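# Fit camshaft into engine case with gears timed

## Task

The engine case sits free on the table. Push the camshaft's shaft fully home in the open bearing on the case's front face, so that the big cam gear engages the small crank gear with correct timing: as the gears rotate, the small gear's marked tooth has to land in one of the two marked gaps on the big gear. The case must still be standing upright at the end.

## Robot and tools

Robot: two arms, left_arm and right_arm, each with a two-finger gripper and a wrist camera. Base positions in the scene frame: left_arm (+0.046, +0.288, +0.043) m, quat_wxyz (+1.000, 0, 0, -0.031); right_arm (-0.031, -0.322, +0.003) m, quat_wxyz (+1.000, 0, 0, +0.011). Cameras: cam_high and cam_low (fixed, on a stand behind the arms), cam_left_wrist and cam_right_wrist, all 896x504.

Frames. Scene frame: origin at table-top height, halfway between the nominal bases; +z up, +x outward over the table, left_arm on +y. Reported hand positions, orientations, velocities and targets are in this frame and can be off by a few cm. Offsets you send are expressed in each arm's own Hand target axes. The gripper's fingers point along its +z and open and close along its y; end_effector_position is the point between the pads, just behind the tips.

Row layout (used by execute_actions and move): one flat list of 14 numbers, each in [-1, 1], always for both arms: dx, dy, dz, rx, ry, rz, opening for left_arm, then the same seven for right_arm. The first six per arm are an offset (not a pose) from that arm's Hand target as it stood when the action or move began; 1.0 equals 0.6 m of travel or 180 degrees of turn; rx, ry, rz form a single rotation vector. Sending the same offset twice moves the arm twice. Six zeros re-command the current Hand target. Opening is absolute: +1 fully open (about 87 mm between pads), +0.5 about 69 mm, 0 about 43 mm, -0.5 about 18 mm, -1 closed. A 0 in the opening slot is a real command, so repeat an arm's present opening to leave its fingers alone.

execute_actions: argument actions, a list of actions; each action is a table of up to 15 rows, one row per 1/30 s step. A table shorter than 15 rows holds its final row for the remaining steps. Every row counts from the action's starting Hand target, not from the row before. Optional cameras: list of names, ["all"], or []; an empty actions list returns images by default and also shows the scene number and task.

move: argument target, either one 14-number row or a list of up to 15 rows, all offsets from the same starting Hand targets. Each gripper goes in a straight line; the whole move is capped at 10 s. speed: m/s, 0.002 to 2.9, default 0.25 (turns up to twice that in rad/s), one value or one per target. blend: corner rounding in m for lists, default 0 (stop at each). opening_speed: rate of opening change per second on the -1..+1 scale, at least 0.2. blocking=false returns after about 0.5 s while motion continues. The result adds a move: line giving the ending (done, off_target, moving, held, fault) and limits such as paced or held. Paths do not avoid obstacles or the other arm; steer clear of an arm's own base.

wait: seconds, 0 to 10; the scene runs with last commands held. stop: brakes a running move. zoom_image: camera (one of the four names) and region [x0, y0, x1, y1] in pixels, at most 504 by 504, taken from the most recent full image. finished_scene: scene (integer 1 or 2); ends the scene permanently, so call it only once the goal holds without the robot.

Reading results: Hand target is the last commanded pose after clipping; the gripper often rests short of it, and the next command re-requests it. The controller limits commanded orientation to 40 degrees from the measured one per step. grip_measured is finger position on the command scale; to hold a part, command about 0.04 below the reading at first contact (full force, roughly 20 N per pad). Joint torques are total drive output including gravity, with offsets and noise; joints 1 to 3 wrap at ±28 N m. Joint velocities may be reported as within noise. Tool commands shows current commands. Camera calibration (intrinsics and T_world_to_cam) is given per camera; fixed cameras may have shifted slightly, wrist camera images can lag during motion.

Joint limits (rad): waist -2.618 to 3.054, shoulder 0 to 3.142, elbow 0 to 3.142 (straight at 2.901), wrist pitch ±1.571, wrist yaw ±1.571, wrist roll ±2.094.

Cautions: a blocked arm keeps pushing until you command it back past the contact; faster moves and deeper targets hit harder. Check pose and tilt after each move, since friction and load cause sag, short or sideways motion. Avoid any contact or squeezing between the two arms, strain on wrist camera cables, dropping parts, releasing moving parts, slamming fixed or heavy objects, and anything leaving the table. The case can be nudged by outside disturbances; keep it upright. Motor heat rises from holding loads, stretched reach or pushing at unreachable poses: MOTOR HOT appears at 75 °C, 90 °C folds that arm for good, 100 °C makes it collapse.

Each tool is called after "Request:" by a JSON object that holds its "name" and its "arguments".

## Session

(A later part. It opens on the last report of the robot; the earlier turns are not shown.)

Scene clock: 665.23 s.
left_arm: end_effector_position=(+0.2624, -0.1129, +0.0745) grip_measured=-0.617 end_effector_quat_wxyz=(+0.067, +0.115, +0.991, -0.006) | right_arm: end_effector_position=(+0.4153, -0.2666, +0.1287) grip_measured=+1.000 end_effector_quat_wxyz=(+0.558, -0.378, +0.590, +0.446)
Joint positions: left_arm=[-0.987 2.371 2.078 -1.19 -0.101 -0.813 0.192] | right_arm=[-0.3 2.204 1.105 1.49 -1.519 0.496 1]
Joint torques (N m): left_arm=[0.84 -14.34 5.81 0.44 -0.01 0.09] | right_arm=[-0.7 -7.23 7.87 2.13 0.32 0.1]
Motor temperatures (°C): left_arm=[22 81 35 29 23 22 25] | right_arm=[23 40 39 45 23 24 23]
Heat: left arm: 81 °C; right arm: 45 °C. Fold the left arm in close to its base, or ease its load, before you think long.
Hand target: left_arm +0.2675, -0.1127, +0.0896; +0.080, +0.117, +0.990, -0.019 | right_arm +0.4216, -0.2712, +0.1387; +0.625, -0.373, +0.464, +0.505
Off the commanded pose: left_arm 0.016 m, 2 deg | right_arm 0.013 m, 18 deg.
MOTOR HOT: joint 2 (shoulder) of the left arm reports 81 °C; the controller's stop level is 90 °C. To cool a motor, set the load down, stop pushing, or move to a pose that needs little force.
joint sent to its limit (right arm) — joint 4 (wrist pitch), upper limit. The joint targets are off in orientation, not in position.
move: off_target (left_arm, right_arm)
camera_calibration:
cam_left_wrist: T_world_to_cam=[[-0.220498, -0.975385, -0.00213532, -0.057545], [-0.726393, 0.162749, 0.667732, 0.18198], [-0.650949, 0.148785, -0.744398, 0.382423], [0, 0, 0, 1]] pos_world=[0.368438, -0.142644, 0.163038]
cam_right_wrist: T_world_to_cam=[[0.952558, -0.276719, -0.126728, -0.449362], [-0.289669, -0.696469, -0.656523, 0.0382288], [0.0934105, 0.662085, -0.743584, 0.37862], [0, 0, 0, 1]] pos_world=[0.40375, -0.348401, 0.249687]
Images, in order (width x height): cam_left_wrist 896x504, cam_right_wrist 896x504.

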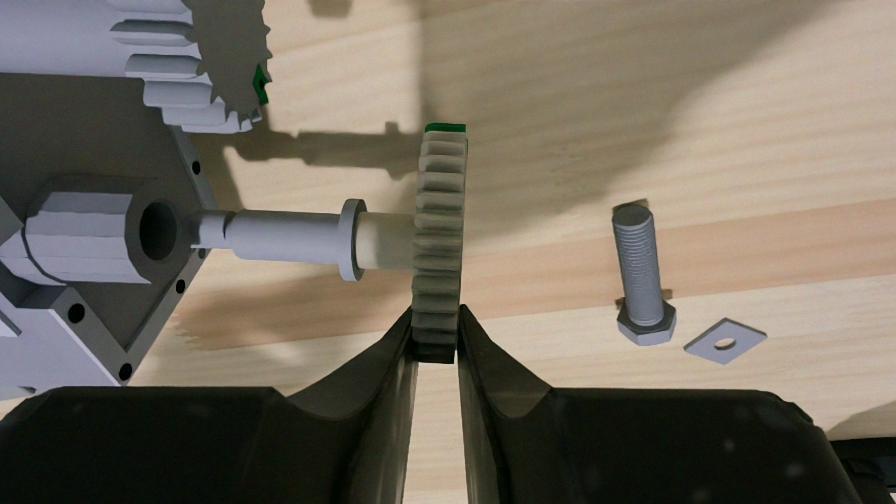

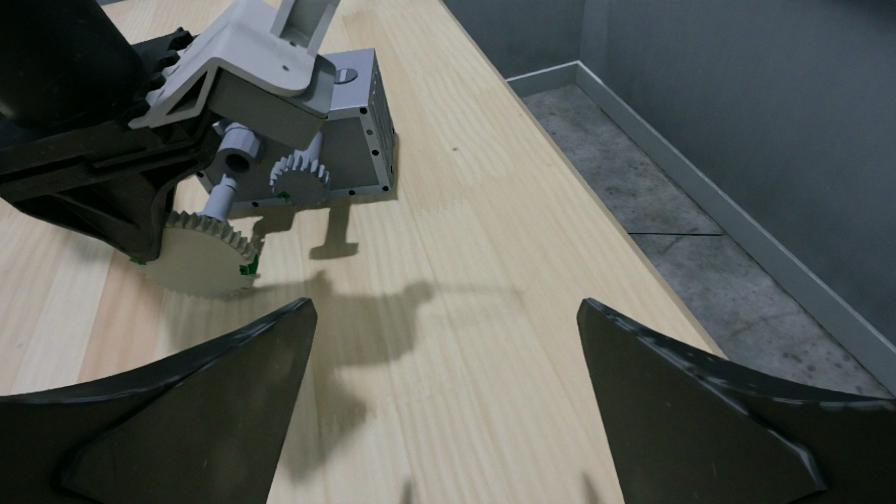

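Request:
{"name": "move", "arguments": {"target": [[-0.0165,-0.02,-0.099,0,0,0,-0.85,0,0,0,0,0,0,1],[0.1175,-0.021,-0.172,0.233,-0.126,0.265,-0.85,0,0,0,0,0,0,1],[0.22,0.208,-0.2255,0.233,-0.126,0.265,-0.85,0,0,0,0,0,0,1]], "speed": 0.3, "blend": [0.03,0.03,0]}}

Request:
{"name": "wait", "arguments": {"seconds": 10}}

Scene clock: 678.27 s.
left_arm: end_effector_position=(+0.1513, +0.0460, +0.1990) grip_measured=-0.622 end_effector_quat_wxyz=(+0.221, +0.505, +0.761, -0.341) | right_arm: end_effector_position=(+0.4153, -0.2666, +0.1287) grip_measured=+1.000 end_effector_quat_wxyz=(+0.558, -0.378, +0.590, +0.446)
Joint positions: left_arm=[-0.778 1.037 0.868 -0.716 0.526 0.14 0.189] | right_arm=[-0.3 2.204 1.105 1.49 -1.519 0.496 1]
Joint torques (N m): left_arm=[0.87 -2.4 7.19 1.31 0.7 0.19] | right_arm=[-0.7 -7.21 7.88 2.13 0.32 0.1]
Motor temperatures (°C): left_arm=[22 81 35 29 23 22 25] | right_arm=[23 40 39 45 23 24 23]
Heat: left arm: 81 °C; right arm: 45 °C. Fold the left arm in close to its base, or ease its load, before you think long.
Hand target: left_arm +0.1493, +0.0465, +0.1991; +0.219, +0.510, +0.755, -0.348 | right_arm +0.4216, -0.2712, +0.1387; +0.625, -0.373, +0.464, +0.505
Off the commanded pose: left_arm 0.002 m, 1 deg | right_arm 0.013 m, 18 deg.
MOTOR HOT: still on. Joint 2 (shoulder) of the left arm reports 81 °C.
joint sent to its limit (right arm) — joint 4 (wrist pitch), upper limit. The joint targets are off in orientation, not in position.
move: off_target (right_arm)

Scene clock: 688.27 s.
left_arm: end_effector_position=(+0.1513, +0.0461, +0.1989) grip_measured=-0.622 end_effector_quat_wxyz=(+0.221, +0.505, +0.761, -0.341) | right_arm: end_effector_position=(+0.4153, -0.2666, +0.1287) grip_measured=+1.000 end_effector_quat_wxyz=(+0.558, -0.378, +0.590, +0.446)
Joint positions: left_arm=[-0.778 1.037 0.868 -0.717 0.526 0.14 0.189] | right_arm=[-0.3 2.204 1.105 1.49 -1.519 0.496 1]
Joint torques (N m): left_arm=[0.88 -2.65 6.98 1.31 0.69 0.08] | right_arm=[-0.69 -7.21 7.9 2.13 0.31 0.1]
Motor temperatures (°C): left_arm=[22 70 36 30 23 22 25] | right_arm=[23 40 39 45 23 24 23]
Heat: left arm: 70 °C; right arm: 45 °C.
Hand target: left_arm +0.1493, +0.0465, +0.1990; +0.219, +0.510, +0.755, -0.348 | right_arm +0.4216, -0.2712, +0.1387; +0.625, -0.373, +0.464, +0.505
Tool commands: left_gripper/opening=-0.85 right_gripper/opening=+1.0
Off the commanded pose: left_arm 0.002 m, 1 deg | right_arm 0.013 m, 18 deg.
MOTOR HOT: cleared for the motors of the left arm.
wait: 10.00 s; at rest by 0.17 s

Request:
{"name": "wait", "arguments": {"seconds": 5}}

Request:
{"name": "move", "arguments": {"target": [[-0.12,0.011,0.23,0,0,0,-0.85,0,0,0,0,0,0,1],[-0.219,0.1255,0.294,-0.233,0.126,-0.265,-0.85,0,0,0,0,0,0,1],[-0.141,0.152,0.3457,-0.233,0.126,-0.265,-0.85,0,0,0,0,0,0,1],[-0.1072,0.1765,0.3078,-0.233,0.126,-0.265,-0.85,0,0,0,0,0,0,1]], "speed": [0.3,0.3,0.2,0.08], "blend": [0.03,0.02,0.01,0], "cameras": ["cam_left_wrist","cam_right_wrist"]}}

Request:
{"name": "zoom_image", "arguments": {"camera": "cam_left_wrist", "region": [0, 100, 300, 330]}}

Request:
{"name": "zoom_image", "arguments": {"camera": "cam_right_wrist", "region": [80, 100, 400, 320]}}

Scene clock: 750.73 s.
left_arm: end_effector_position=(+0.1513, +0.0461, +0.1989) grip_measured=-0.622 end_effector_quat_wxyz=(+0.221, +0.505, +0.761, -0.341) | right_arm: end_effector_position=(+0.4153, -0.2666, +0.1287) grip_measured=+1.000 end_effector_quat_wxyz=(+0.558, -0.378, +0.590, +0.446)
Joint positions: left_arm=[-0.778 1.037 0.868 -0.717 0.526 0.14 0.189] | right_arm=[-0.3 2.204 1.105 1.49 -1.519 0.496 1]
Joint torques (N m): left_arm=[0.87 -2.78 7.01 1.25 0.7 0.09] | right_arm=[-0.7 -7.23 7.88 2.13 0.32 0.1]
Motor temperatures (°C): left_arm=[22 45 38 31 23 22 25] | right_arm=[23 41 39 45 23 24 23]
Heat: left arm: 45 °C; right arm: 45 °C.
Hand target: left_arm +0.1493, +0.0465, +0.1990; +0.219, +0.510, +0.755, -0.348 | right_arm +0.4216, -0.2712, +0.1387; +0.625, -0.373, +0.464, +0.505
Tool commands: left_gripper/opening=-0.85 right_gripper/opening=+1.0
Off the commanded pose: left_arm 0.002 m, 1 deg | right_arm 0.013 m, 18 deg.
wait: 5.00 s; at rest from the start

Scene clock: 754.67 s.
left_arm: end_effector_position=(+0.2603, -0.1055, +0.0767) grip_measured=-0.622 end_effector_quat_wxyz=(+0.061, +0.113, +0.992, -0.007) | right_arm: end_effector_position=(+0.4153, -0.2666, +0.1287) grip_measured=+1.000 end_effector_quat_wxyz=(+0.558, -0.378, +0.590, +0.446)
Joint positions: left_arm=[-0.978 2.337 2.028 -1.177 -0.089 -0.809 0.189] | right_arm=[-0.3 2.204 1.105 1.49 -1.519 0.496 1]
Joint torques (N m): left_arm=[0.54 -13.65 5.98 0.58 -0.15 0.08] | right_arm=[-0.7 -7.23 7.88 2.13 0.32 0.1]
Heat: left arm: 47 °C; right arm: 45 °C.
Hand target: left_arm +0.2671, -0.1065, +0.0888; +0.081, +0.117, +0.990, -0.019 | right_arm +0.4216, -0.2712, +0.1387; +0.625, -0.373, +0.464, +0.505
Off the commanded pose: left_arm 0.014 m, 3 deg | right_arm 0.013 m, 18 deg.
joint sent to its limit (right arm) — joint 4 (wrist pitch), upper limit. The joint targets are off in orientation, not in position.
move: off_target (left_arm, right_arm)
camera_calibration:
cam_left_wrist: T_world_to_cam=[[-0.216669, -0.97624, 0.00305218, -0.052336], [-0.71851, 0.161582, 0.676487, 0.174955], [-0.660907, 0.144381, -0.736448, 0.383013], [0, 0, 0, 1]] pos_world=[0.367503, -0.134662, 0.163874]
cam_right_wrist: T_world_to_cam=[[0.952558, -0.276719, -0.126728, -0.449362], [-0.289669, -0.696469, -0.656523, 0.0382288], [0.0934105, 0.662085, -0.743584, 0.37862], [0, 0, 0, 1]] pos_world=[0.40375, -0.348401, 0.249687]
Images, in order (width x height): cam_left_wrist 896x504, cam_right_wrist 896x504.

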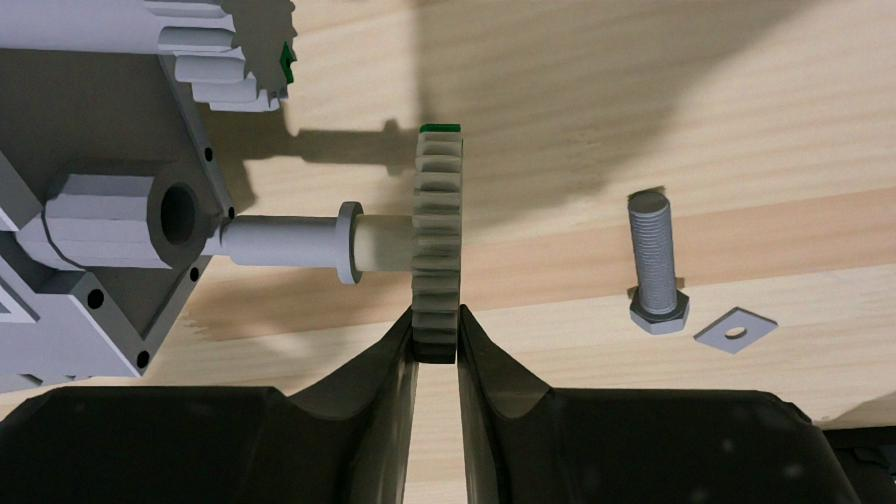

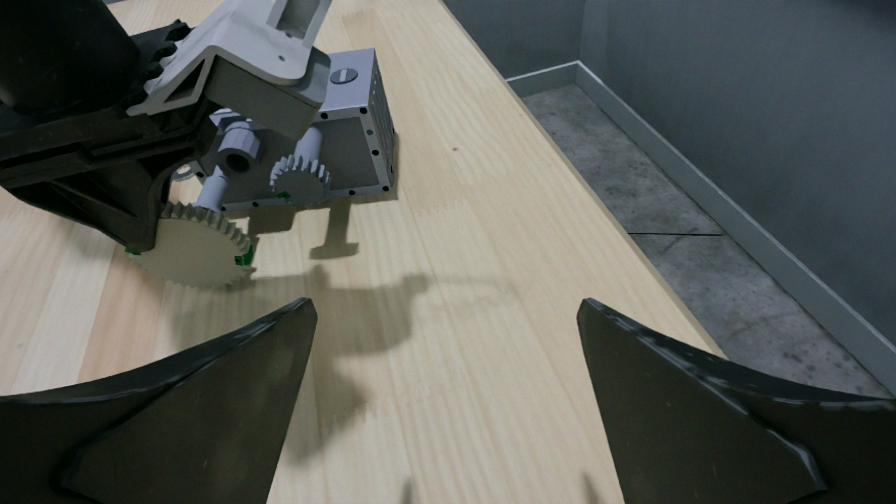

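Scaled by 1.680 from the camera's 896x504 image, which has a finer 1280x720 frame.

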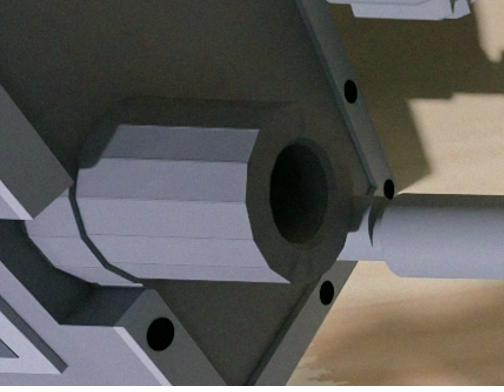

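Scaled by 1.575 from the camera's 896x504 image, which has a finer 1280x720 frame.

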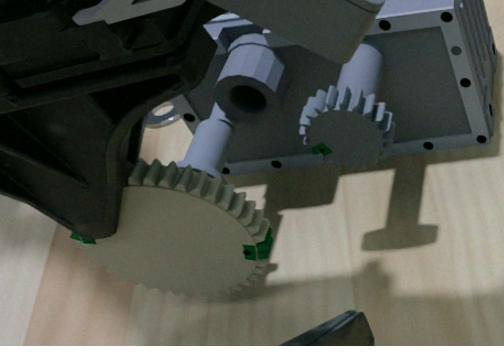

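Request:
{"name": "move", "arguments": {"target": [[0,-0.0345,0,0,0,0,-0.85,0,0,0,0,0,0,1],[-0.0063,-0.02,0.0077,0,0,0,-0.85,0,0,0,0,0,0,1]], "speed": 0.1, "cameras": ["cam_left_wrist","cam_right_wrist"]}}

Request:
{"name": "zoom_image", "arguments": {"camera": "cam_left_wrist", "region": [0, 100, 300, 330]}}

Request:
{"name": "zoom_image", "arguments": {"camera": "cam_right_wrist", "region": [80, 100, 400, 320]}}

Scene clock: 781.23 s.
left_arm: end_effector_position=(+0.2566, -0.1192, +0.0862) grip_measured=-0.622 end_effector_quat_wxyz=(+0.064, +0.115, +0.991, -0.015) | right_arm: end_effector_position=(+0.4153, -0.2666, +0.1287) grip_measured=+1.000 end_effector_quat_wxyz=(+0.558, -0.378, +0.590, +0.446)
Joint positions: left_arm=[-0.998 2.367 2.117 -1.221 -0.086 -0.825 0.189] | right_arm=[-0.3 2.204 1.105 1.49 -1.519 0.496 1]
Joint torques (N m): left_arm=[1.51 -11.58 6.15 0.63 -0.17 0.17] | right_arm=[-0.7 -7.21 7.88 2.13 0.32 0.1]
Motor temperatures (°C): left_arm=[22 69 36 29 23 22 25] | right_arm=[23 41 40 45 23 24 23]
Heat: left arm: 69 °C; right arm: 45 °C.
Hand target: left_arm +0.2686, -0.1194, +0.0853; +0.081, +0.117, +0.990, -0.020 | right_arm +0.4216, -0.2712, +0.1387; +0.625, -0.373, +0.464, +0.505
Off the commanded pose: left_arm 0.012 m, 2 deg | right_arm 0.013 m, 18 deg.
joint sent to its limit (right arm) — joint 4 (wrist pitch), upper limit. The joint targets are off in orientation, not in position.
move: off_target (left_arm, right_arm)
camera_calibration:
cam_left_wrist: T_world_to_cam=[[-0.221904, -0.974911, 0.0175276, -0.0662537], [-0.720905, 0.176139, 0.670276, 0.17094], [-0.656547, 0.136102, -0.741904, 0.387912], [0, 0, 0, 1]] pos_world=[0.363212, -0.147496, 0.174378]
cam_right_wrist: T_world_to_cam=[[0.952558, -0.276719, -0.126728, -0.449362], [-0.289669, -0.696469, -0.656523, 0.0382288], [0.0934105, 0.662085, -0.743584, 0.37862], [0, 0, 0, 1]] pos_world=[0.40375, -0.348401, 0.249687]
Images, in order (width x height): cam_left_wrist 896x504, cam_right_wrist 896x504.

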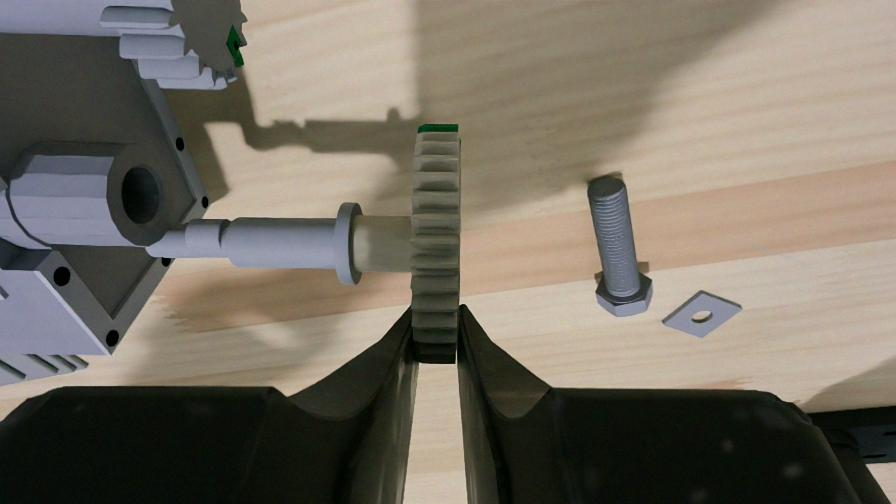

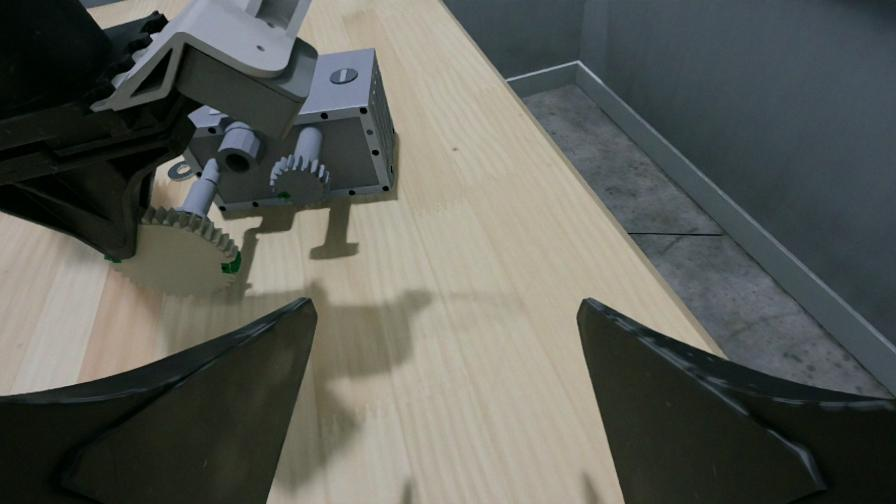

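Scaled by 1.680 from the camera's 896x504 image, which has a finer 1280x720 frame.

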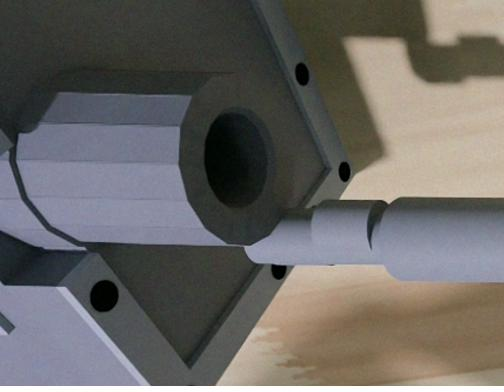

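Scaled by 1.575 from the camera's 896x504 image, which has a finer 1280x720 frame.

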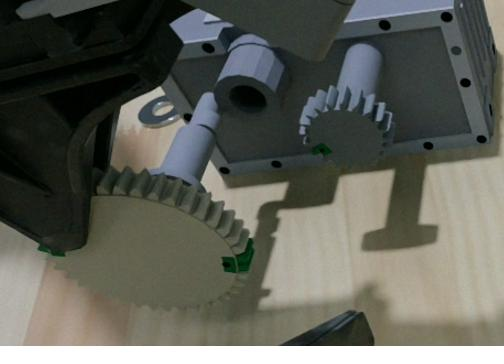

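Request:
{"name": "move", "arguments": {"target": [[-0.0165,-0.03,-0.099,0,0,0,-0.85,0,0,0,0,0,0,1],[0.1175,-0.021,-0.172,0.233,-0.126,0.265,-0.85,0,0,0,0,0,0,1],[0.2233,0.2188,-0.2335,0.233,-0.126,0.265,-0.85,0,0,0,0,0,0,1]], "speed": 0.3, "blend": [0.03,0.03,0]}}

Request:
{"name": "wait", "arguments": {"seconds": 8}}

Scene clock: 815.77 s.
left_arm: end_effector_position=(+0.1512, +0.0466, +0.1987) grip_measured=-0.622 end_effector_quat_wxyz=(+0.221, +0.505, +0.761, -0.341) | right_arm: end_effector_position=(+0.4153, -0.2666, +0.1287) grip_measured=+1.000 end_effector_quat_wxyz=(+0.558, -0.378, +0.590, +0.446)
Joint positions: left_arm=[-0.777 1.035 0.866 -0.717 0.527 0.141 0.189] | right_arm=[-0.3 2.204 1.105 1.49 -1.519 0.496 1]
Joint torques (N m): left_arm=[0.8 -2.54 7.19 1.27 0.64 0.07] | right_arm=[-0.7 -7.21 7.88 2.13 0.32 0.1]
Motor temperatures (°C): left_arm=[22 65 35 29 23 22 26] | right_arm=[23 41 40 45 23 24 23]
Heat: left arm: 65 °C; right arm: 45 °C.
Hand target: left_arm +0.1493, +0.0469, +0.1990; +0.219, +0.510, +0.755, -0.348 | right_arm +0.4216, -0.2712, +0.1387; +0.625, -0.373, +0.464, +0.505
Off the commanded pose: left_arm 0.002 m, 1 deg | right_arm 0.013 m, 18 deg.
joint sent to its limit (right arm) — joint 4 (wrist pitch), upper limit. The joint targets are off in orientation, not in position.
move: off_target (right_arm)

Scene clock: 823.77 s.
left_arm: end_effector_position=(+0.1511, +0.0466, +0.1986) grip_measured=-0.622 end_effector_quat_wxyz=(+0.221, +0.505, +0.761, -0.341) | right_arm: end_effector_position=(+0.4153, -0.2666, +0.1287) grip_measured=+1.000 end_effector_quat_wxyz=(+0.558, -0.378, +0.590, +0.446)
Joint positions: left_arm=[-0.777 1.035 0.866 -0.718 0.527 0.142 0.189] | right_arm=[-0.3 2.204 1.105 1.49 -1.519 0.496 1]
Joint torques (N m): left_arm=[1.06 -2.66 7.08 1.24 0.69 0.12] | right_arm=[-0.69 -7.21 7.88 2.13 0.32 0.1]
Motor temperatures (°C): left_arm=[22 61 35 30 23 22 26] | right_arm=[23 41 40 45 23 24 23]
Heat: left arm: 61 °C; right arm: 45 °C.
Hand target: left_arm +0.1493, +0.0469, +0.1989; +0.219, +0.510, +0.755, -0.348 | right_arm +0.4216, -0.2712, +0.1387; +0.625, -0.373, +0.464, +0.505
Tool commands: left_gripper/opening=-0.85 right_gripper/opening=+1.0
Off the commanded pose: left_arm 0.002 m, 1 deg | right_arm 0.013 m, 18 deg.
wait: 8.00 s; at rest by 0.17 s

Request:
{"name": "move", "arguments": {"target": [[-0.12,0.011,0.23,0,0,0,-0.85,0,0,0,0,0,0,1],[-0.219,0.1255,0.294,-0.233,0.126,-0.265,-0.85,0,0,0,0,0,0,1],[-0.1605,0.1635,0.3455,-0.233,0.126,-0.265,-0.85,0,0,0,0,0,0,1],[-0.1438,0.1735,0.329,-0.233,0.126,-0.265,-0.85,0,0,0,0,0,0,1]], "speed": [0.3,0.3,0.2,0.08], "blend": [0.03,0.02,0.01,0], "cameras": ["cam_left_wrist","cam_right_wrist"]}}

Request:
{"name": "zoom_image", "arguments": {"camera": "cam_left_wrist", "region": [0, 100, 300, 330]}}

Request:
{"name": "zoom_image", "arguments": {"camera": "cam_right_wrist", "region": [80, 100, 400, 320]}}

Scene clock: 871.97 s.
left_arm: end_effector_position=(+0.2605, -0.1254, +0.0749) grip_measured=-0.620 end_effector_quat_wxyz=(+0.046, +0.120, +0.992, +0.002) | right_arm: end_effector_position=(+0.4153, -0.2666, +0.1287) grip_measured=+1.000 end_effector_quat_wxyz=(+0.558, -0.378, +0.590, +0.446)
Joint positions: left_arm=[-0.994 2.482 2.276 -1.313 -0.076 -0.814 0.19] | right_arm=[-0.3 2.204 1.105 1.49 -1.519 0.496 1]
Joint torques (N m): left_arm=[1.01 -15.35 6.35 0.6 -0.29 -0.03] | right_arm=[-0.7 -7.21 7.88 2.13 0.32 0.1]
Motor temperatures (°C): left_arm=[22 50 36 30 23 22 26] | right_arm=[23 41 40 45 23 24 23]
Heat: left arm: 50 °C; right arm: 45 °C.
Hand target: left_arm +0.2736, -0.1297, +0.0960; +0.081, +0.117, +0.990, -0.019 | right_arm +0.4216, -0.2712, +0.1387; +0.625, -0.373, +0.464, +0.505
Off the commanded pose: left_arm 0.025 m, 5 deg | right_arm 0.013 m, 18 deg.
joint sent to its limit (right arm) — joint 4 (wrist pitch), upper limit. The joint targets are off in orientation, not in position.
move: off_target (left_arm, right_arm); blend cut to 0.0077 m at target 3
camera_calibration:
cam_left_wrist: T_world_to_cam=[[-0.228851, -0.973384, -0.0123, -0.0669085], [-0.697626, 0.15518, 0.699455, 0.171504], [-0.678929, 0.168652, -0.714571, 0.390873], [0, 0, 0, 1]] pos_world=[0.369708, -0.157663, 0.158524]
cam_right_wrist: T_world_to_cam=[[0.952558, -0.276719, -0.126728, -0.449362], [-0.289669, -0.696469, -0.656523, 0.0382288], [0.0934105, 0.662085, -0.743584, 0.37862], [0, 0, 0, 1]] pos_world=[0.40375, -0.348401, 0.249687]
Images, in order (width x height): cam_left_wrist 896x504, cam_right_wrist 896x504.

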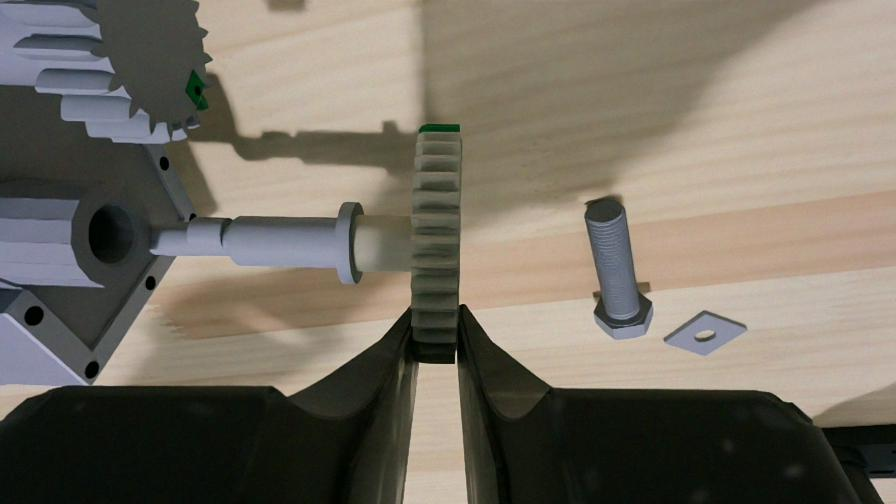

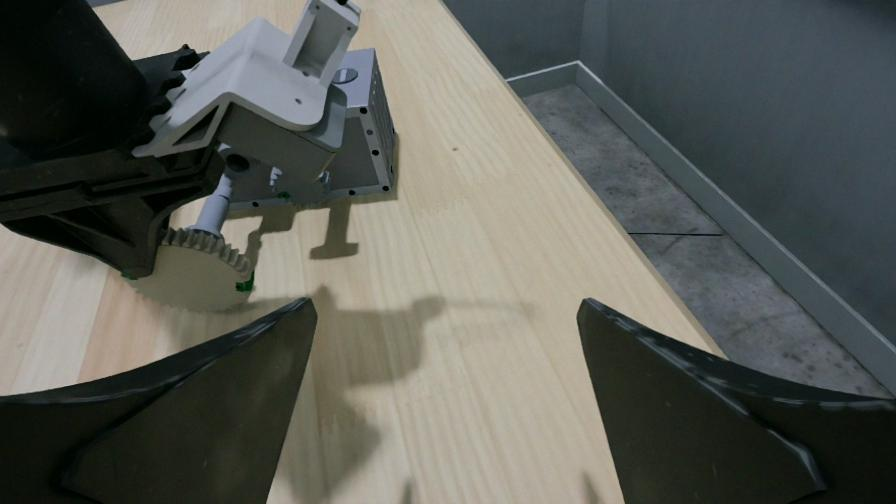

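Scaled by 1.680 from the camera's 896x504 image, which has a finer 1280x720 frame.

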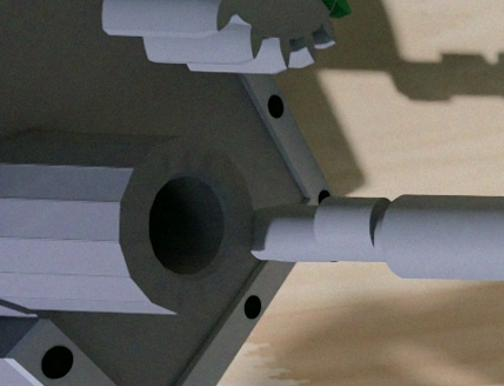

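Scaled by 1.575 from the camera's 896x504 image, which has a finer 1280x720 frame.

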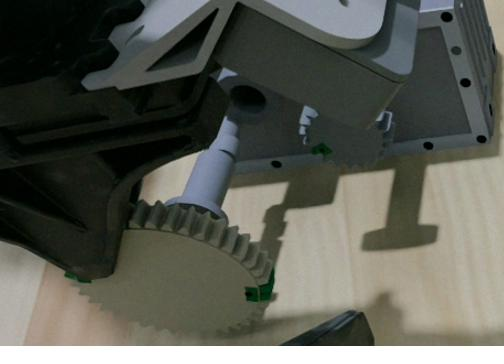

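Request:
{"name": "move", "arguments": {"target": [-0.0203,-0.0025,-0.0093,0,0,0,-0.85,0,0,0,0,0,0,1], "speed": 0.1, "cameras": ["cam_left_wrist","cam_right_wrist"]}}

Request:
{"name": "zoom_image", "arguments": {"camera": "cam_left_wrist", "region": [0, 100, 300, 330]}}

Request:
{"name": "zoom_image", "arguments": {"camera": "cam_right_wrist", "region": [80, 100, 400, 320]}}

Scene clock: 897.03 s.
left_arm: end_effector_position=(+0.2800, -0.1368, +0.1041) grip_measured=-0.622 end_effector_quat_wxyz=(+0.076, +0.113, +0.990, -0.030) | right_arm: end_effector_position=(+0.4153, -0.2666, +0.1287) grip_measured=+1.000 end_effector_quat_wxyz=(+0.558, -0.378, +0.590, +0.446)
Joint positions: left_arm=[-0.975 2.482 2.394 -1.342 -0.085 -0.804 0.189] | right_arm=[-0.3 2.204 1.105 1.49 -1.519 0.496 1]
Joint torques (N m): left_arm=[0.49 -10.62 8.95 0.34 -0.15 0.06] | right_arm=[-0.7 -7.23 7.88 2.13 0.32 0.1]
Motor temperatures (°C): left_arm=[22 81 36 29 23 22 26] | right_arm=[23 41 40 45 23 24 23]
Heat: left arm: 81 °C; right arm: 45 °C. Fold the left arm in close to its base, or ease its load, before you think long.
Hand target: left_arm +0.2841, -0.1336, +0.1034; +0.081, +0.117, +0.990, -0.019 | right_arm +0.4216, -0.2712, +0.1387; +0.625, -0.373, +0.464, +0.505
Off the commanded pose: left_arm 0.005 m, 1 deg | right_arm 0.013 m, 18 deg.
MOTOR HOT: joint 2 (shoulder) of the left arm reports 81 °C; the controller's stop level is 90 °C. To cool a motor, set the load down, stop pushing, or move to a pose that needs little force.
joint sent to its limit (right arm) — joint 4 (wrist pitch), upper limit. The joint targets are off in orientation, not in position.
move: off_target (right_arm)
camera_calibration:
cam_left_wrist: T_world_to_cam=[[-0.219531, -0.974566, 0.0450315, -0.0819886], [-0.73494, 0.195556, 0.649323, 0.187714], [-0.641615, 0.109451, -0.759178, 0.412893], [0, 0, 0, 1]] pos_world=[0.384878, -0.161804, 0.195264]
cam_right_wrist: T_world_to_cam=[[0.952558, -0.276719, -0.126728, -0.449362], [-0.289669, -0.696469, -0.656523, 0.0382288], [0.0934105, 0.662085, -0.743584, 0.37862], [0, 0, 0, 1]] pos_world=[0.40375, -0.348401, 0.249687]
Images, in order (width x height): cam_left_wrist 896x504, cam_right_wrist 896x504.

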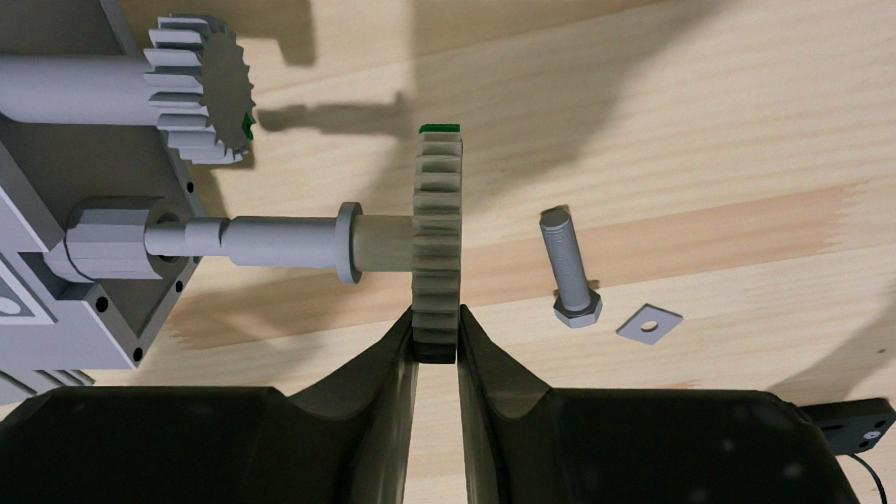

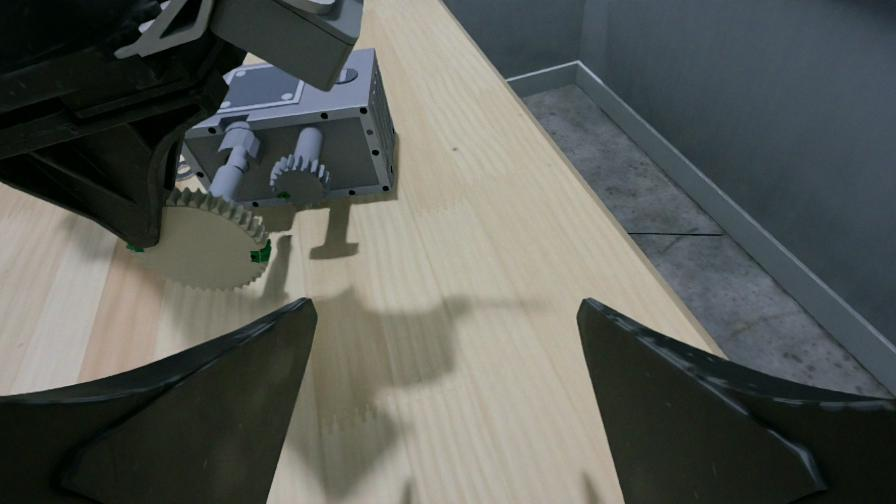

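Scaled by 1.680 from the camera's 896x504 image, which has a finer 1280x720 frame.

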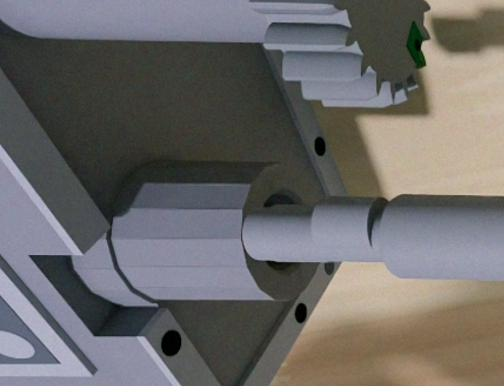

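Scaled by 1.575 from the camera's 896x504 image, which has a finer 1280x720 frame.

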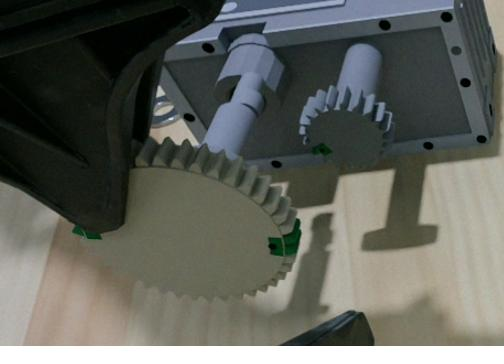

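Request:
{"name": "move", "arguments": {"target": [[-0.01,-0.01,-0.07,0,0,0,-0.85,0,0,0,0,0,0,1],[0.1175,-0.021,-0.13,0.233,-0.126,0.265,-0.85,0,0,0,0,0,0,1],[0.25,0.23,-0.21,0.233,-0.126,0.265,-0.85,0,0,0,0,0,0,1]], "speed": 0.3, "blend": [0.03,0.03,0]}}

Request:
{"name": "wait", "arguments": {"seconds": 5}}

Scene clock: 909.87 s.
left_arm: end_effector_position=(+0.1552, +0.0415, +0.2005) grip_measured=-0.622 end_effector_quat_wxyz=(+0.221, +0.505, +0.761, -0.341) | right_arm: end_effector_position=(+0.4153, -0.2666, +0.1287) grip_measured=+1.000 end_effector_quat_wxyz=(+0.558, -0.378, +0.590, +0.446)
Joint positions: left_arm=[-0.779 1.063 0.886 -0.708 0.525 0.139 0.189] | right_arm=[-0.3 2.204 1.105 1.49 -1.519 0.496 1]
Joint torques (N m): left_arm=[0.84 -2.67 7.16 1.28 0.7 0.09] | right_arm=[-0.69 -7.23 7.88 2.13 0.32 0.1]
Motor temperatures (°C): left_arm=[22 78 38 29 23 22 26] | right_arm=[23 41 40 45 23 24 23]
Heat: left arm: 78 °C; right arm: 45 °C. Fold the left arm in close to its base, or ease its load, before you think long.
Hand target: left_arm +0.1531, +0.0421, +0.2005; +0.219, +0.510, +0.755, -0.348 | right_arm +0.4216, -0.2712, +0.1387; +0.625, -0.373, +0.464, +0.505
Off the commanded pose: left_arm 0.002 m, 1 deg | right_arm 0.013 m, 18 deg.
MOTOR HOT: still on. Joint 2 (shoulder) of the left arm reports 78 °C.
joint sent to its limit (right arm) — joint 4 (wrist pitch), upper limit. The joint targets are off in orientation, not in position.
move: off_target (right_arm); blend cut to 0.0214 m at target 1

Scene clock: 914.87 s.
left_arm: end_effector_position=(+0.1551, +0.0415, +0.2005) grip_measured=-0.622 end_effector_quat_wxyz=(+0.221, +0.506, +0.761, -0.341) | right_arm: end_effector_position=(+0.4153, -0.2666, +0.1287) grip_measured=+1.000 end_effector_quat_wxyz=(+0.558, -0.378, +0.590, +0.446)
Joint positions: left_arm=[-0.779 1.063 0.886 -0.709 0.526 0.14 0.189] | right_arm=[-0.3 2.204 1.105 1.49 -1.519 0.496 1]
Joint torques (N m): left_arm=[0.91 -2.81 7.2 1.26 0.7 0.13] | right_arm=[-0.7 -7.23 7.88 2.13 0.32 0.1]
Motor temperatures (°C): left_arm=[22 72 38 30 23 22 26] | right_arm=[23 41 40 45 23 24 23]
Heat: left arm: 72 °C; right arm: 45 °C. Fold the left arm in close to its base, or ease its load, before you think long.
Hand target: left_arm +0.1531, +0.0421, +0.2005; +0.219, +0.511, +0.755, -0.348 | right_arm +0.4216, -0.2712, +0.1387; +0.625, -0.373, +0.464, +0.505
Tool commands: left_gripper/opening=-0.85 right_gripper/opening=+1.0
Off the commanded pose: left_arm 0.002 m, 1 deg | right_arm 0.013 m, 18 deg.
MOTOR HOT: still on. Joint 2 (shoulder) of the left arm reports 72 °C.
wait: 5.00 s; at rest by 0.17 s

Request:
{"name": "wait", "arguments": {"seconds": 4}}

Request:
{"name": "move", "arguments": {"target": [[-0.1115,0.008,0.226,0,0,0,-0.85,0,0,0,0,0,0,1],[-0.1862,0.14,0.294,-0.233,0.126,-0.265,-0.85,0,0,0,0,0,0,1],[-0.1218,0.1683,0.350,-0.233,0.126,-0.265,-0.85,0,0,0,0,0,0,1]], "speed": [0.3,0.2,0.05], "blend": [0.03,0.01,0], "cameras": ["cam_left_wrist","cam_right_wrist"]}}

Request:
{"name": "zoom_image", "arguments": {"camera": "cam_left_wrist", "region": [0, 100, 300, 330]}}

Request:
{"name": "zoom_image", "arguments": {"camera": "cam_right_wrist", "region": [80, 100, 400, 320]}}

Scene clock: 961.53 s.
left_arm: end_effector_position=(+0.1551, +0.0415, +0.2005) grip_measured=-0.622 end_effector_quat_wxyz=(+0.221, +0.506, +0.761, -0.341) | right_arm: end_effector_position=(+0.4153, -0.2666, +0.1287) grip_measured=+1.000 end_effector_quat_wxyz=(+0.558, -0.378, +0.590, +0.446)
Joint positions: left_arm=[-0.779 1.063 0.886 -0.709 0.526 0.14 0.189] | right_arm=[-0.3 2.204 1.105 1.49 -1.519 0.496 1]
Joint torques (N m): left_arm=[0.77 -2.86 6.95 1.27 0.69 0.13] | right_arm=[-0.69 -7.23 7.88 2.13 0.32 0.1]
Motor temperatures (°C): left_arm=[22 51 38 32 23 22 26] | right_arm=[23 41 40 45 23 24 23]
Heat: left arm: 51 °C; right arm: 45 °C.
Hand target: left_arm +0.1531, +0.0421, +0.2005; +0.219, +0.511, +0.755, -0.348 | right_arm +0.4216, -0.2712, +0.1387; +0.625, -0.373, +0.464, +0.505
Tool commands: left_gripper/opening=-0.85 right_gripper/opening=+1.0
Off the commanded pose: left_arm 0.002 m, 1 deg | right_arm 0.013 m, 18 deg.
MOTOR HOT: cleared for the motors of the left arm.
wait: 4.00 s; at rest from the start

Scene clock: 966.77 s.
left_arm: end_effector_position=(+0.2611, -0.1364, +0.0641) grip_measured=-0.622 end_effector_quat_wxyz=(+0.060, +0.128, +0.990, -0.008) | right_arm: end_effector_position=(+0.4153, -0.2666, +0.1287) grip_measured=+1.000 end_effector_quat_wxyz=(+0.558, -0.378, +0.590, +0.446)
Joint positions: left_arm=[-1.009 2.494 2.258 -1.251 -0.089 -0.81 0.189] | right_arm=[-0.3 2.204 1.105 1.49 -1.519 0.496 1]
Joint torques (N m): left_arm=[0.99 -15.06 5.94 0.44 -0.15 -0.16] | right_arm=[-0.69 -7.23 7.88 2.13 0.32 0.1]
Heat: left arm: 54 °C; right arm: 45 °C.
Hand target: left_arm +0.2692, -0.1365, +0.0811; +0.081, +0.117, +0.990, -0.019 | right_arm +0.4216, -0.2712, +0.1387; +0.625, -0.373, +0.464, +0.505
Off the commanded pose: left_arm 0.019 m, 3 deg | right_arm 0.013 m, 18 deg.
joint sent to its limit (right arm) — joint 4 (wrist pitch), upper limit. The joint targets are off in orientation, not in position.
move: off_target (left_arm, right_arm)
camera_calibration:
cam_left_wrist: T_world_to_cam=[[-0.246366, -0.969174, 0.0022729, -0.0734851], [-0.71286, 0.182798, 0.677064, 0.190403], [-0.656609, 0.165185, -0.735921, 0.380506], [0, 0, 0, 1]] pos_world=[0.36747, -0.168879, 0.151274]
cam_right_wrist: T_world_to_cam=[[0.952558, -0.276719, -0.126728, -0.449362], [-0.289669, -0.696469, -0.656523, 0.0382288], [0.0934105, 0.662085, -0.743584, 0.37862], [0, 0, 0, 1]] pos_world=[0.40375, -0.348401, 0.249687]
Images, in order (width x height): cam_left_wrist 896x504, cam_right_wrist 896x504.

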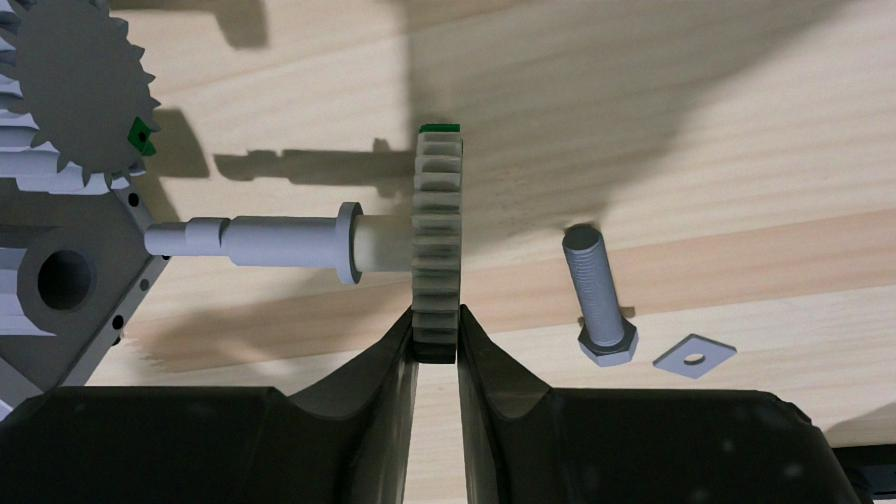

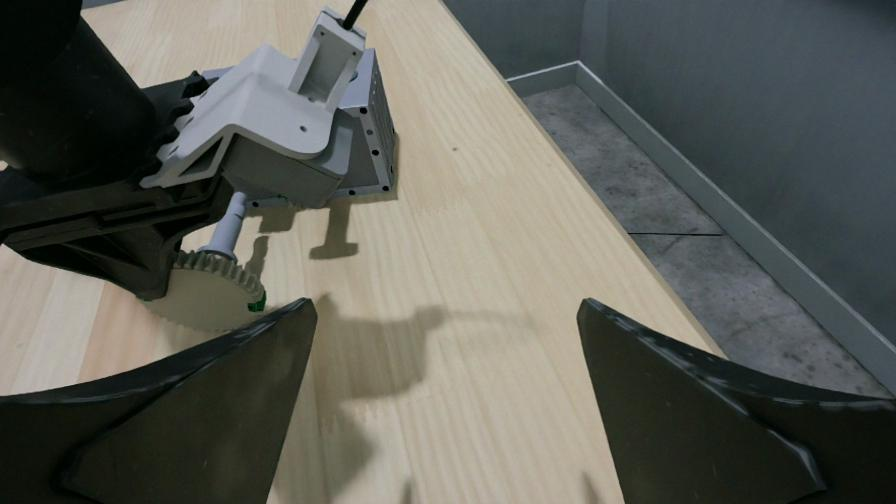

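Scaled by 1.680 from the camera's 896x504 image, which has a finer 1280x720 frame.

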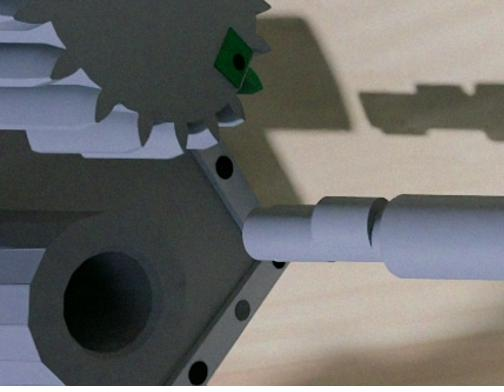

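Scaled by 1.575 from the camera's 896x504 image, which has a finer 1280x720 frame.

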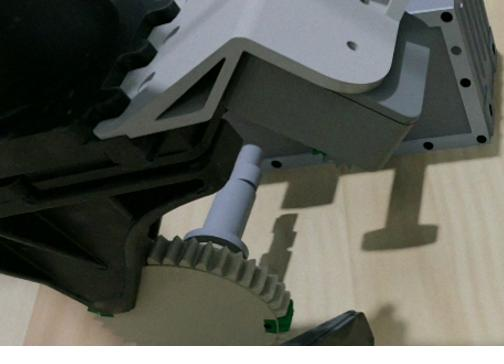

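Request:
{"name": "move", "arguments": {"target": [[0,0,0.01,0,0,0,-0.85,0,0,0,0,0,0,1],[-0.0013,0.0048,-0.0023,0,0,0,-0.85,0,0,0,0,0,0,1]], "speed": 0.1, "cameras": ["cam_left_wrist","cam_right_wrist"]}}

Request:
{"name": "zoom_image", "arguments": {"camera": "cam_left_wrist", "region": [0, 100, 300, 330]}}

Request:
{"name": "zoom_image", "arguments": {"camera": "cam_right_wrist", "region": [80, 100, 400, 320]}}

Scene clock: 990.43 s.
left_arm: end_effector_position=(+0.2635, -0.1366, +0.0673) grip_measured=-0.622 end_effector_quat_wxyz=(+0.065, +0.126, +0.990, -0.013) | right_arm: end_effector_position=(+0.4153, -0.2666, +0.1287) grip_measured=+1.000 end_effector_quat_wxyz=(+0.558, -0.378, +0.590, +0.446)
Joint positions: left_arm=[-1.005 2.48 2.245 -1.238 -0.089 -0.81 0.189] | right_arm=[-0.3 2.204 1.105 1.49 -1.519 0.496 1]
Joint torques (N m): left_arm=[0.95 -14.91 5.86 0.42 -0.18 -0.14] | right_arm=[-0.7 -7.21 7.88 2.13 0.32 0.1]
Motor temperatures (°C): left_arm=[22 79 36 29 23 22 26] | right_arm=[23 41 40 45 23 24 23]
Heat: left arm: 79 °C; right arm: 45 °C. Fold the left arm in close to its base, or ease its load, before you think long.
Hand target: left_arm +0.2704, -0.1339, +0.0826; +0.081, +0.117, +0.990, -0.020 | right_arm +0.4216, -0.2712, +0.1387; +0.625, -0.373, +0.464, +0.505
Off the commanded pose: left_arm 0.017 m, 2 deg | right_arm 0.013 m, 18 deg.
MOTOR HOT: joint 2 (shoulder) of the left arm reports 79 °C; the controller's stop level is 90 °C. To cool a motor, set the load down, stop pushing, or move to a pose that needs little force.
joint sent to its limit (right arm) — joint 4 (wrist pitch), upper limit. The joint targets are off in orientation, not in position.
move: off_target (left_arm, right_arm)
camera_calibration:
cam_left_wrist: T_world_to_cam=[[-0.242331, -0.970115, 0.0123252, -0.0749205], [-0.718107, 0.187894, 0.670089, 0.192564], [-0.652379, 0.153533, -0.742179, 0.382092], [0, 0, 0, 1]] pos_world=[0.369395, -0.167527, 0.155469]
cam_right_wrist: T_world_to_cam=[[0.952558, -0.276719, -0.126728, -0.449362], [-0.289669, -0.696469, -0.656523, 0.0382288], [0.0934105, 0.662085, -0.743584, 0.37862], [0, 0, 0, 1]] pos_world=[0.40375, -0.348401, 0.249687]
Images, in order (width x height): cam_left_wrist 896x504, cam_right_wrist 896x504.

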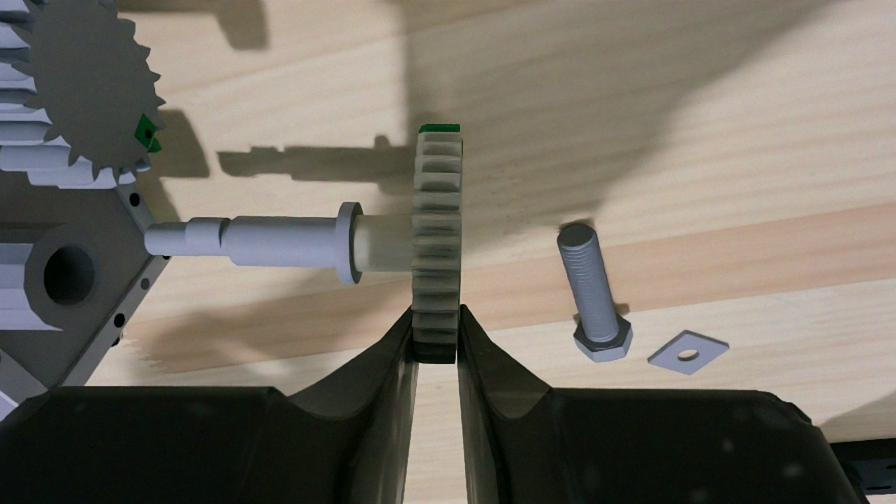

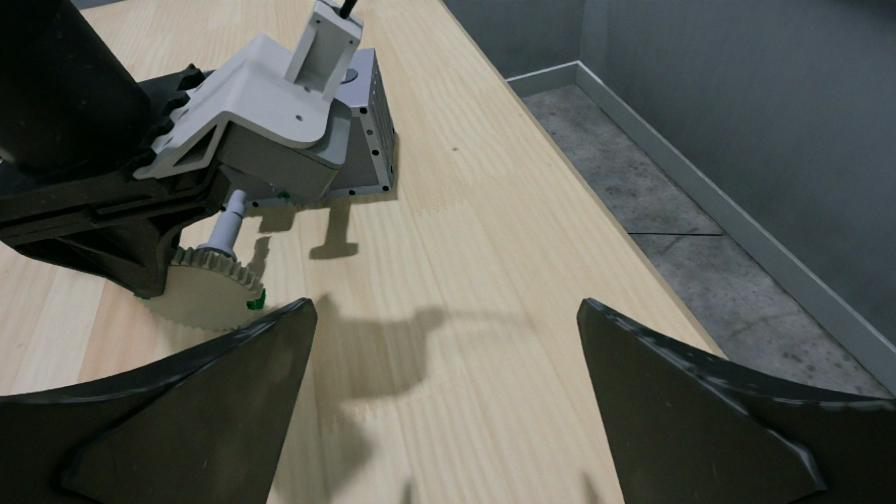

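Scaled by 1.680 from the camera's 896x504 image, which has a finer 1280x720 frame.

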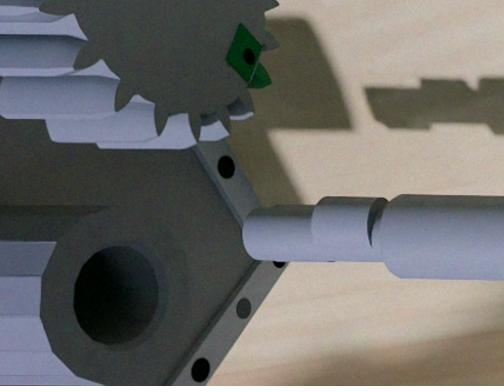

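Scaled by 1.575 from the camera's 896x504 image, which has a finer 1280x720 frame.

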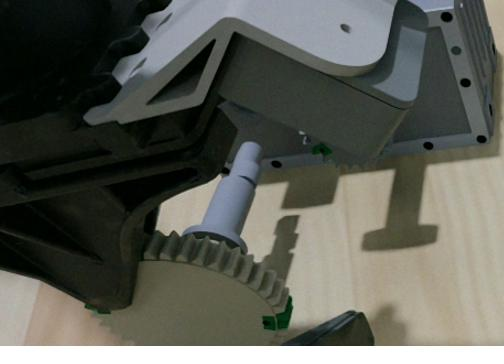

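Request:
{"name": "move", "arguments": {"target": [[-0.0165,-0.02,-0.099,0,0,0,-0.85,0,0,0,0,0,0,1],[0.1175,-0.021,-0.172,0.233,-0.126,0.265,-0.85,0,0,0,0,0,0,1],[0.2233,0.2188,-0.2335,0.233,-0.126,0.265,-0.85,0,0,0,0,0,0,1]], "speed": 0.3, "blend": [0.03,0.03,0]}}

Request:
{"name": "wait", "arguments": {"seconds": 10}}

Request:
{"name": "wait", "arguments": {"seconds": 10}}

Request:
{"name": "wait", "arguments": {"seconds": 10}}

Scene clock: 1033.73 s.
left_arm: end_effector_position=(+0.1532, +0.0315, +0.1963) grip_measured=-0.622 end_effector_quat_wxyz=(+0.221, +0.505, +0.761, -0.342) | right_arm: end_effector_position=(+0.4153, -0.2666, +0.1287) grip_measured=+1.000 end_effector_quat_wxyz=(+0.558, -0.378, +0.590, +0.446)
Joint positions: left_arm=[-0.82 1.083 0.876 -0.659 0.499 0.102 0.189] | right_arm=[-0.3 2.204 1.105 1.49 -1.519 0.496 1]
Joint torques (N m): left_arm=[0.81 -3.14 7.02 1.25 0.69 0.12] | right_arm=[-0.7 -7.21 7.88 2.13 0.31 0.1]
Motor temperatures (°C): left_arm=[22 84 36 28 23 22 26] | right_arm=[23 41 41 45 23 24 23]
Heat: left arm: 84 °C; right arm: 45 °C. Fold the left arm in close to its base, or ease its load, before you think long.
Hand target: left_arm +0.1512, +0.0324, +0.1961; +0.219, +0.510, +0.755, -0.348 | right_arm +0.4216, -0.2712, +0.1387; +0.625, -0.373, +0.464, +0.505
Off the commanded pose: left_arm 0.002 m, 1 deg | right_arm 0.013 m, 18 deg.
MOTOR HOT: still on. Joint 2 (shoulder) of the left arm reports 84 °C.
joint sent to its limit (right arm) — joint 4 (wrist pitch), upper limit. The joint targets are off in orientation, not in position.
move: off_target (right_arm)

Scene clock: 1043.73 s.
left_arm: end_effector_position=(+0.1531, +0.0316, +0.1962) grip_measured=-0.622 end_effector_quat_wxyz=(+0.221, +0.505, +0.761, -0.342) | right_arm: end_effector_position=(+0.4153, -0.2666, +0.1287) grip_measured=+1.000 end_effector_quat_wxyz=(+0.558, -0.378, +0.590, +0.446)
Joint positions: left_arm=[-0.82 1.083 0.876 -0.66 0.5 0.103 0.189] | right_arm=[-0.3 2.204 1.105 1.49 -1.519 0.496 1]
Joint torques (N m): left_arm=[0.75 -3.14 7.05 1.26 0.7 0.11] | right_arm=[-0.7 -7.23 7.88 2.13 0.32 0.1]
Motor temperatures (°C): left_arm=[22 75 36 29 23 22 26] | right_arm=[23 41 41 45 23 24 23]
Heat: left arm: 75 °C; right arm: 45 °C. Fold the left arm in close to its base, or ease its load, before you think long.
Hand target: left_arm +0.1511, +0.0324, +0.1961; +0.219, +0.510, +0.755, -0.348 | right_arm +0.4216, -0.2712, +0.1387; +0.625, -0.373, +0.464, +0.505
Tool commands: left_gripper/opening=-0.85 right_gripper/opening=+1.0
Off the commanded pose: left_arm 0.002 m, 1 deg | right_arm 0.013 m, 18 deg.
MOTOR HOT: still on. Joint 2 (shoulder) of the left arm reports 75 °C.
wait: 10.00 s; at rest by 0.17 s

Scene clock: 1053.73 s.
left_arm: end_effector_position=(+0.1531, +0.0316, +0.1962) grip_measured=-0.622 end_effector_quat_wxyz=(+0.221, +0.505, +0.761, -0.342) | right_arm: end_effector_position=(+0.4153, -0.2666, +0.1287) grip_measured=+1.000 end_effector_quat_wxyz=(+0.558, -0.378, +0.590, +0.446)
Joint positions: left_arm=[-0.82 1.083 0.876 -0.66 0.5 0.103 0.189] | right_arm=[-0.3 2.204 1.105 1.49 -1.519 0.496 1]
Joint torques (N m): left_arm=[0.9 -3.02 6.87 1.31 0.63 0.13] | right_arm=[-0.69 -7.21 7.87 2.13 0.32 0.1]
Motor temperatures (°C): left_arm=[22 69 36 30 23 22 26] | right_arm=[23 41 41 45 23 24 23]
Heat: left arm: 69 °C; right arm: 45 °C.
Hand target: left_arm +0.1511, +0.0324, +0.1961; +0.219, +0.510, +0.755, -0.348 | right_arm +0.4216, -0.2712, +0.1387; +0.625, -0.373, +0.464, +0.505
Tool commands: left_gripper/opening=-0.85 right_gripper/opening=+1.0
Off the commanded pose: left_arm 0.002 m, 1 deg | right_arm 0.013 m, 18 deg.
MOTOR HOT: cleared for the motors of the left arm.
wait: 10.00 s; at rest by 0.17 s

Scene clock: 1063.73 s.
left_arm: end_effector_position=(+0.1531, +0.0316, +0.1962) grip_measured=-0.622 end_effector_quat_wxyz=(+0.221, +0.505, +0.761, -0.342) | right_arm: end_effector_position=(+0.4153, -0.2666, +0.1287) grip_measured=+1.000 end_effector_quat_wxyz=(+0.558, -0.378, +0.590, +0.446)
Joint positions: left_arm=[-0.82 1.083 0.876 -0.66 0.5 0.103 0.189] | right_arm=[-0.3 2.204 1.105 1.49 -1.519 0.496 1]
Joint torques (N m): left_arm=[0.81 -2.99 6.99 1.3 0.69 0.12] | right_arm=[-0.69 -7.21 7.88 2.13 0.32 0.1]
Motor temperatures (°C): left_arm=[22 64 36 31 23 22 26] | right_arm=[23 41 41 45 23 24 23]
Heat: left arm: 64 °C; right arm: 45 °C.
Hand target: left_arm +0.1511, +0.0324, +0.1961; +0.219, +0.510, +0.755, -0.348 | right_arm +0.4216, -0.2712, +0.1387; +0.625, -0.373, +0.464, +0.505
Tool commands: left_gripper/opening=-0.85 right_gripper/opening=+1.0
Off the commanded pose: left_arm 0.002 m, 1 deg | right_arm 0.013 m, 18 deg.
wait: 10.00 s; at rest by 0.17 s


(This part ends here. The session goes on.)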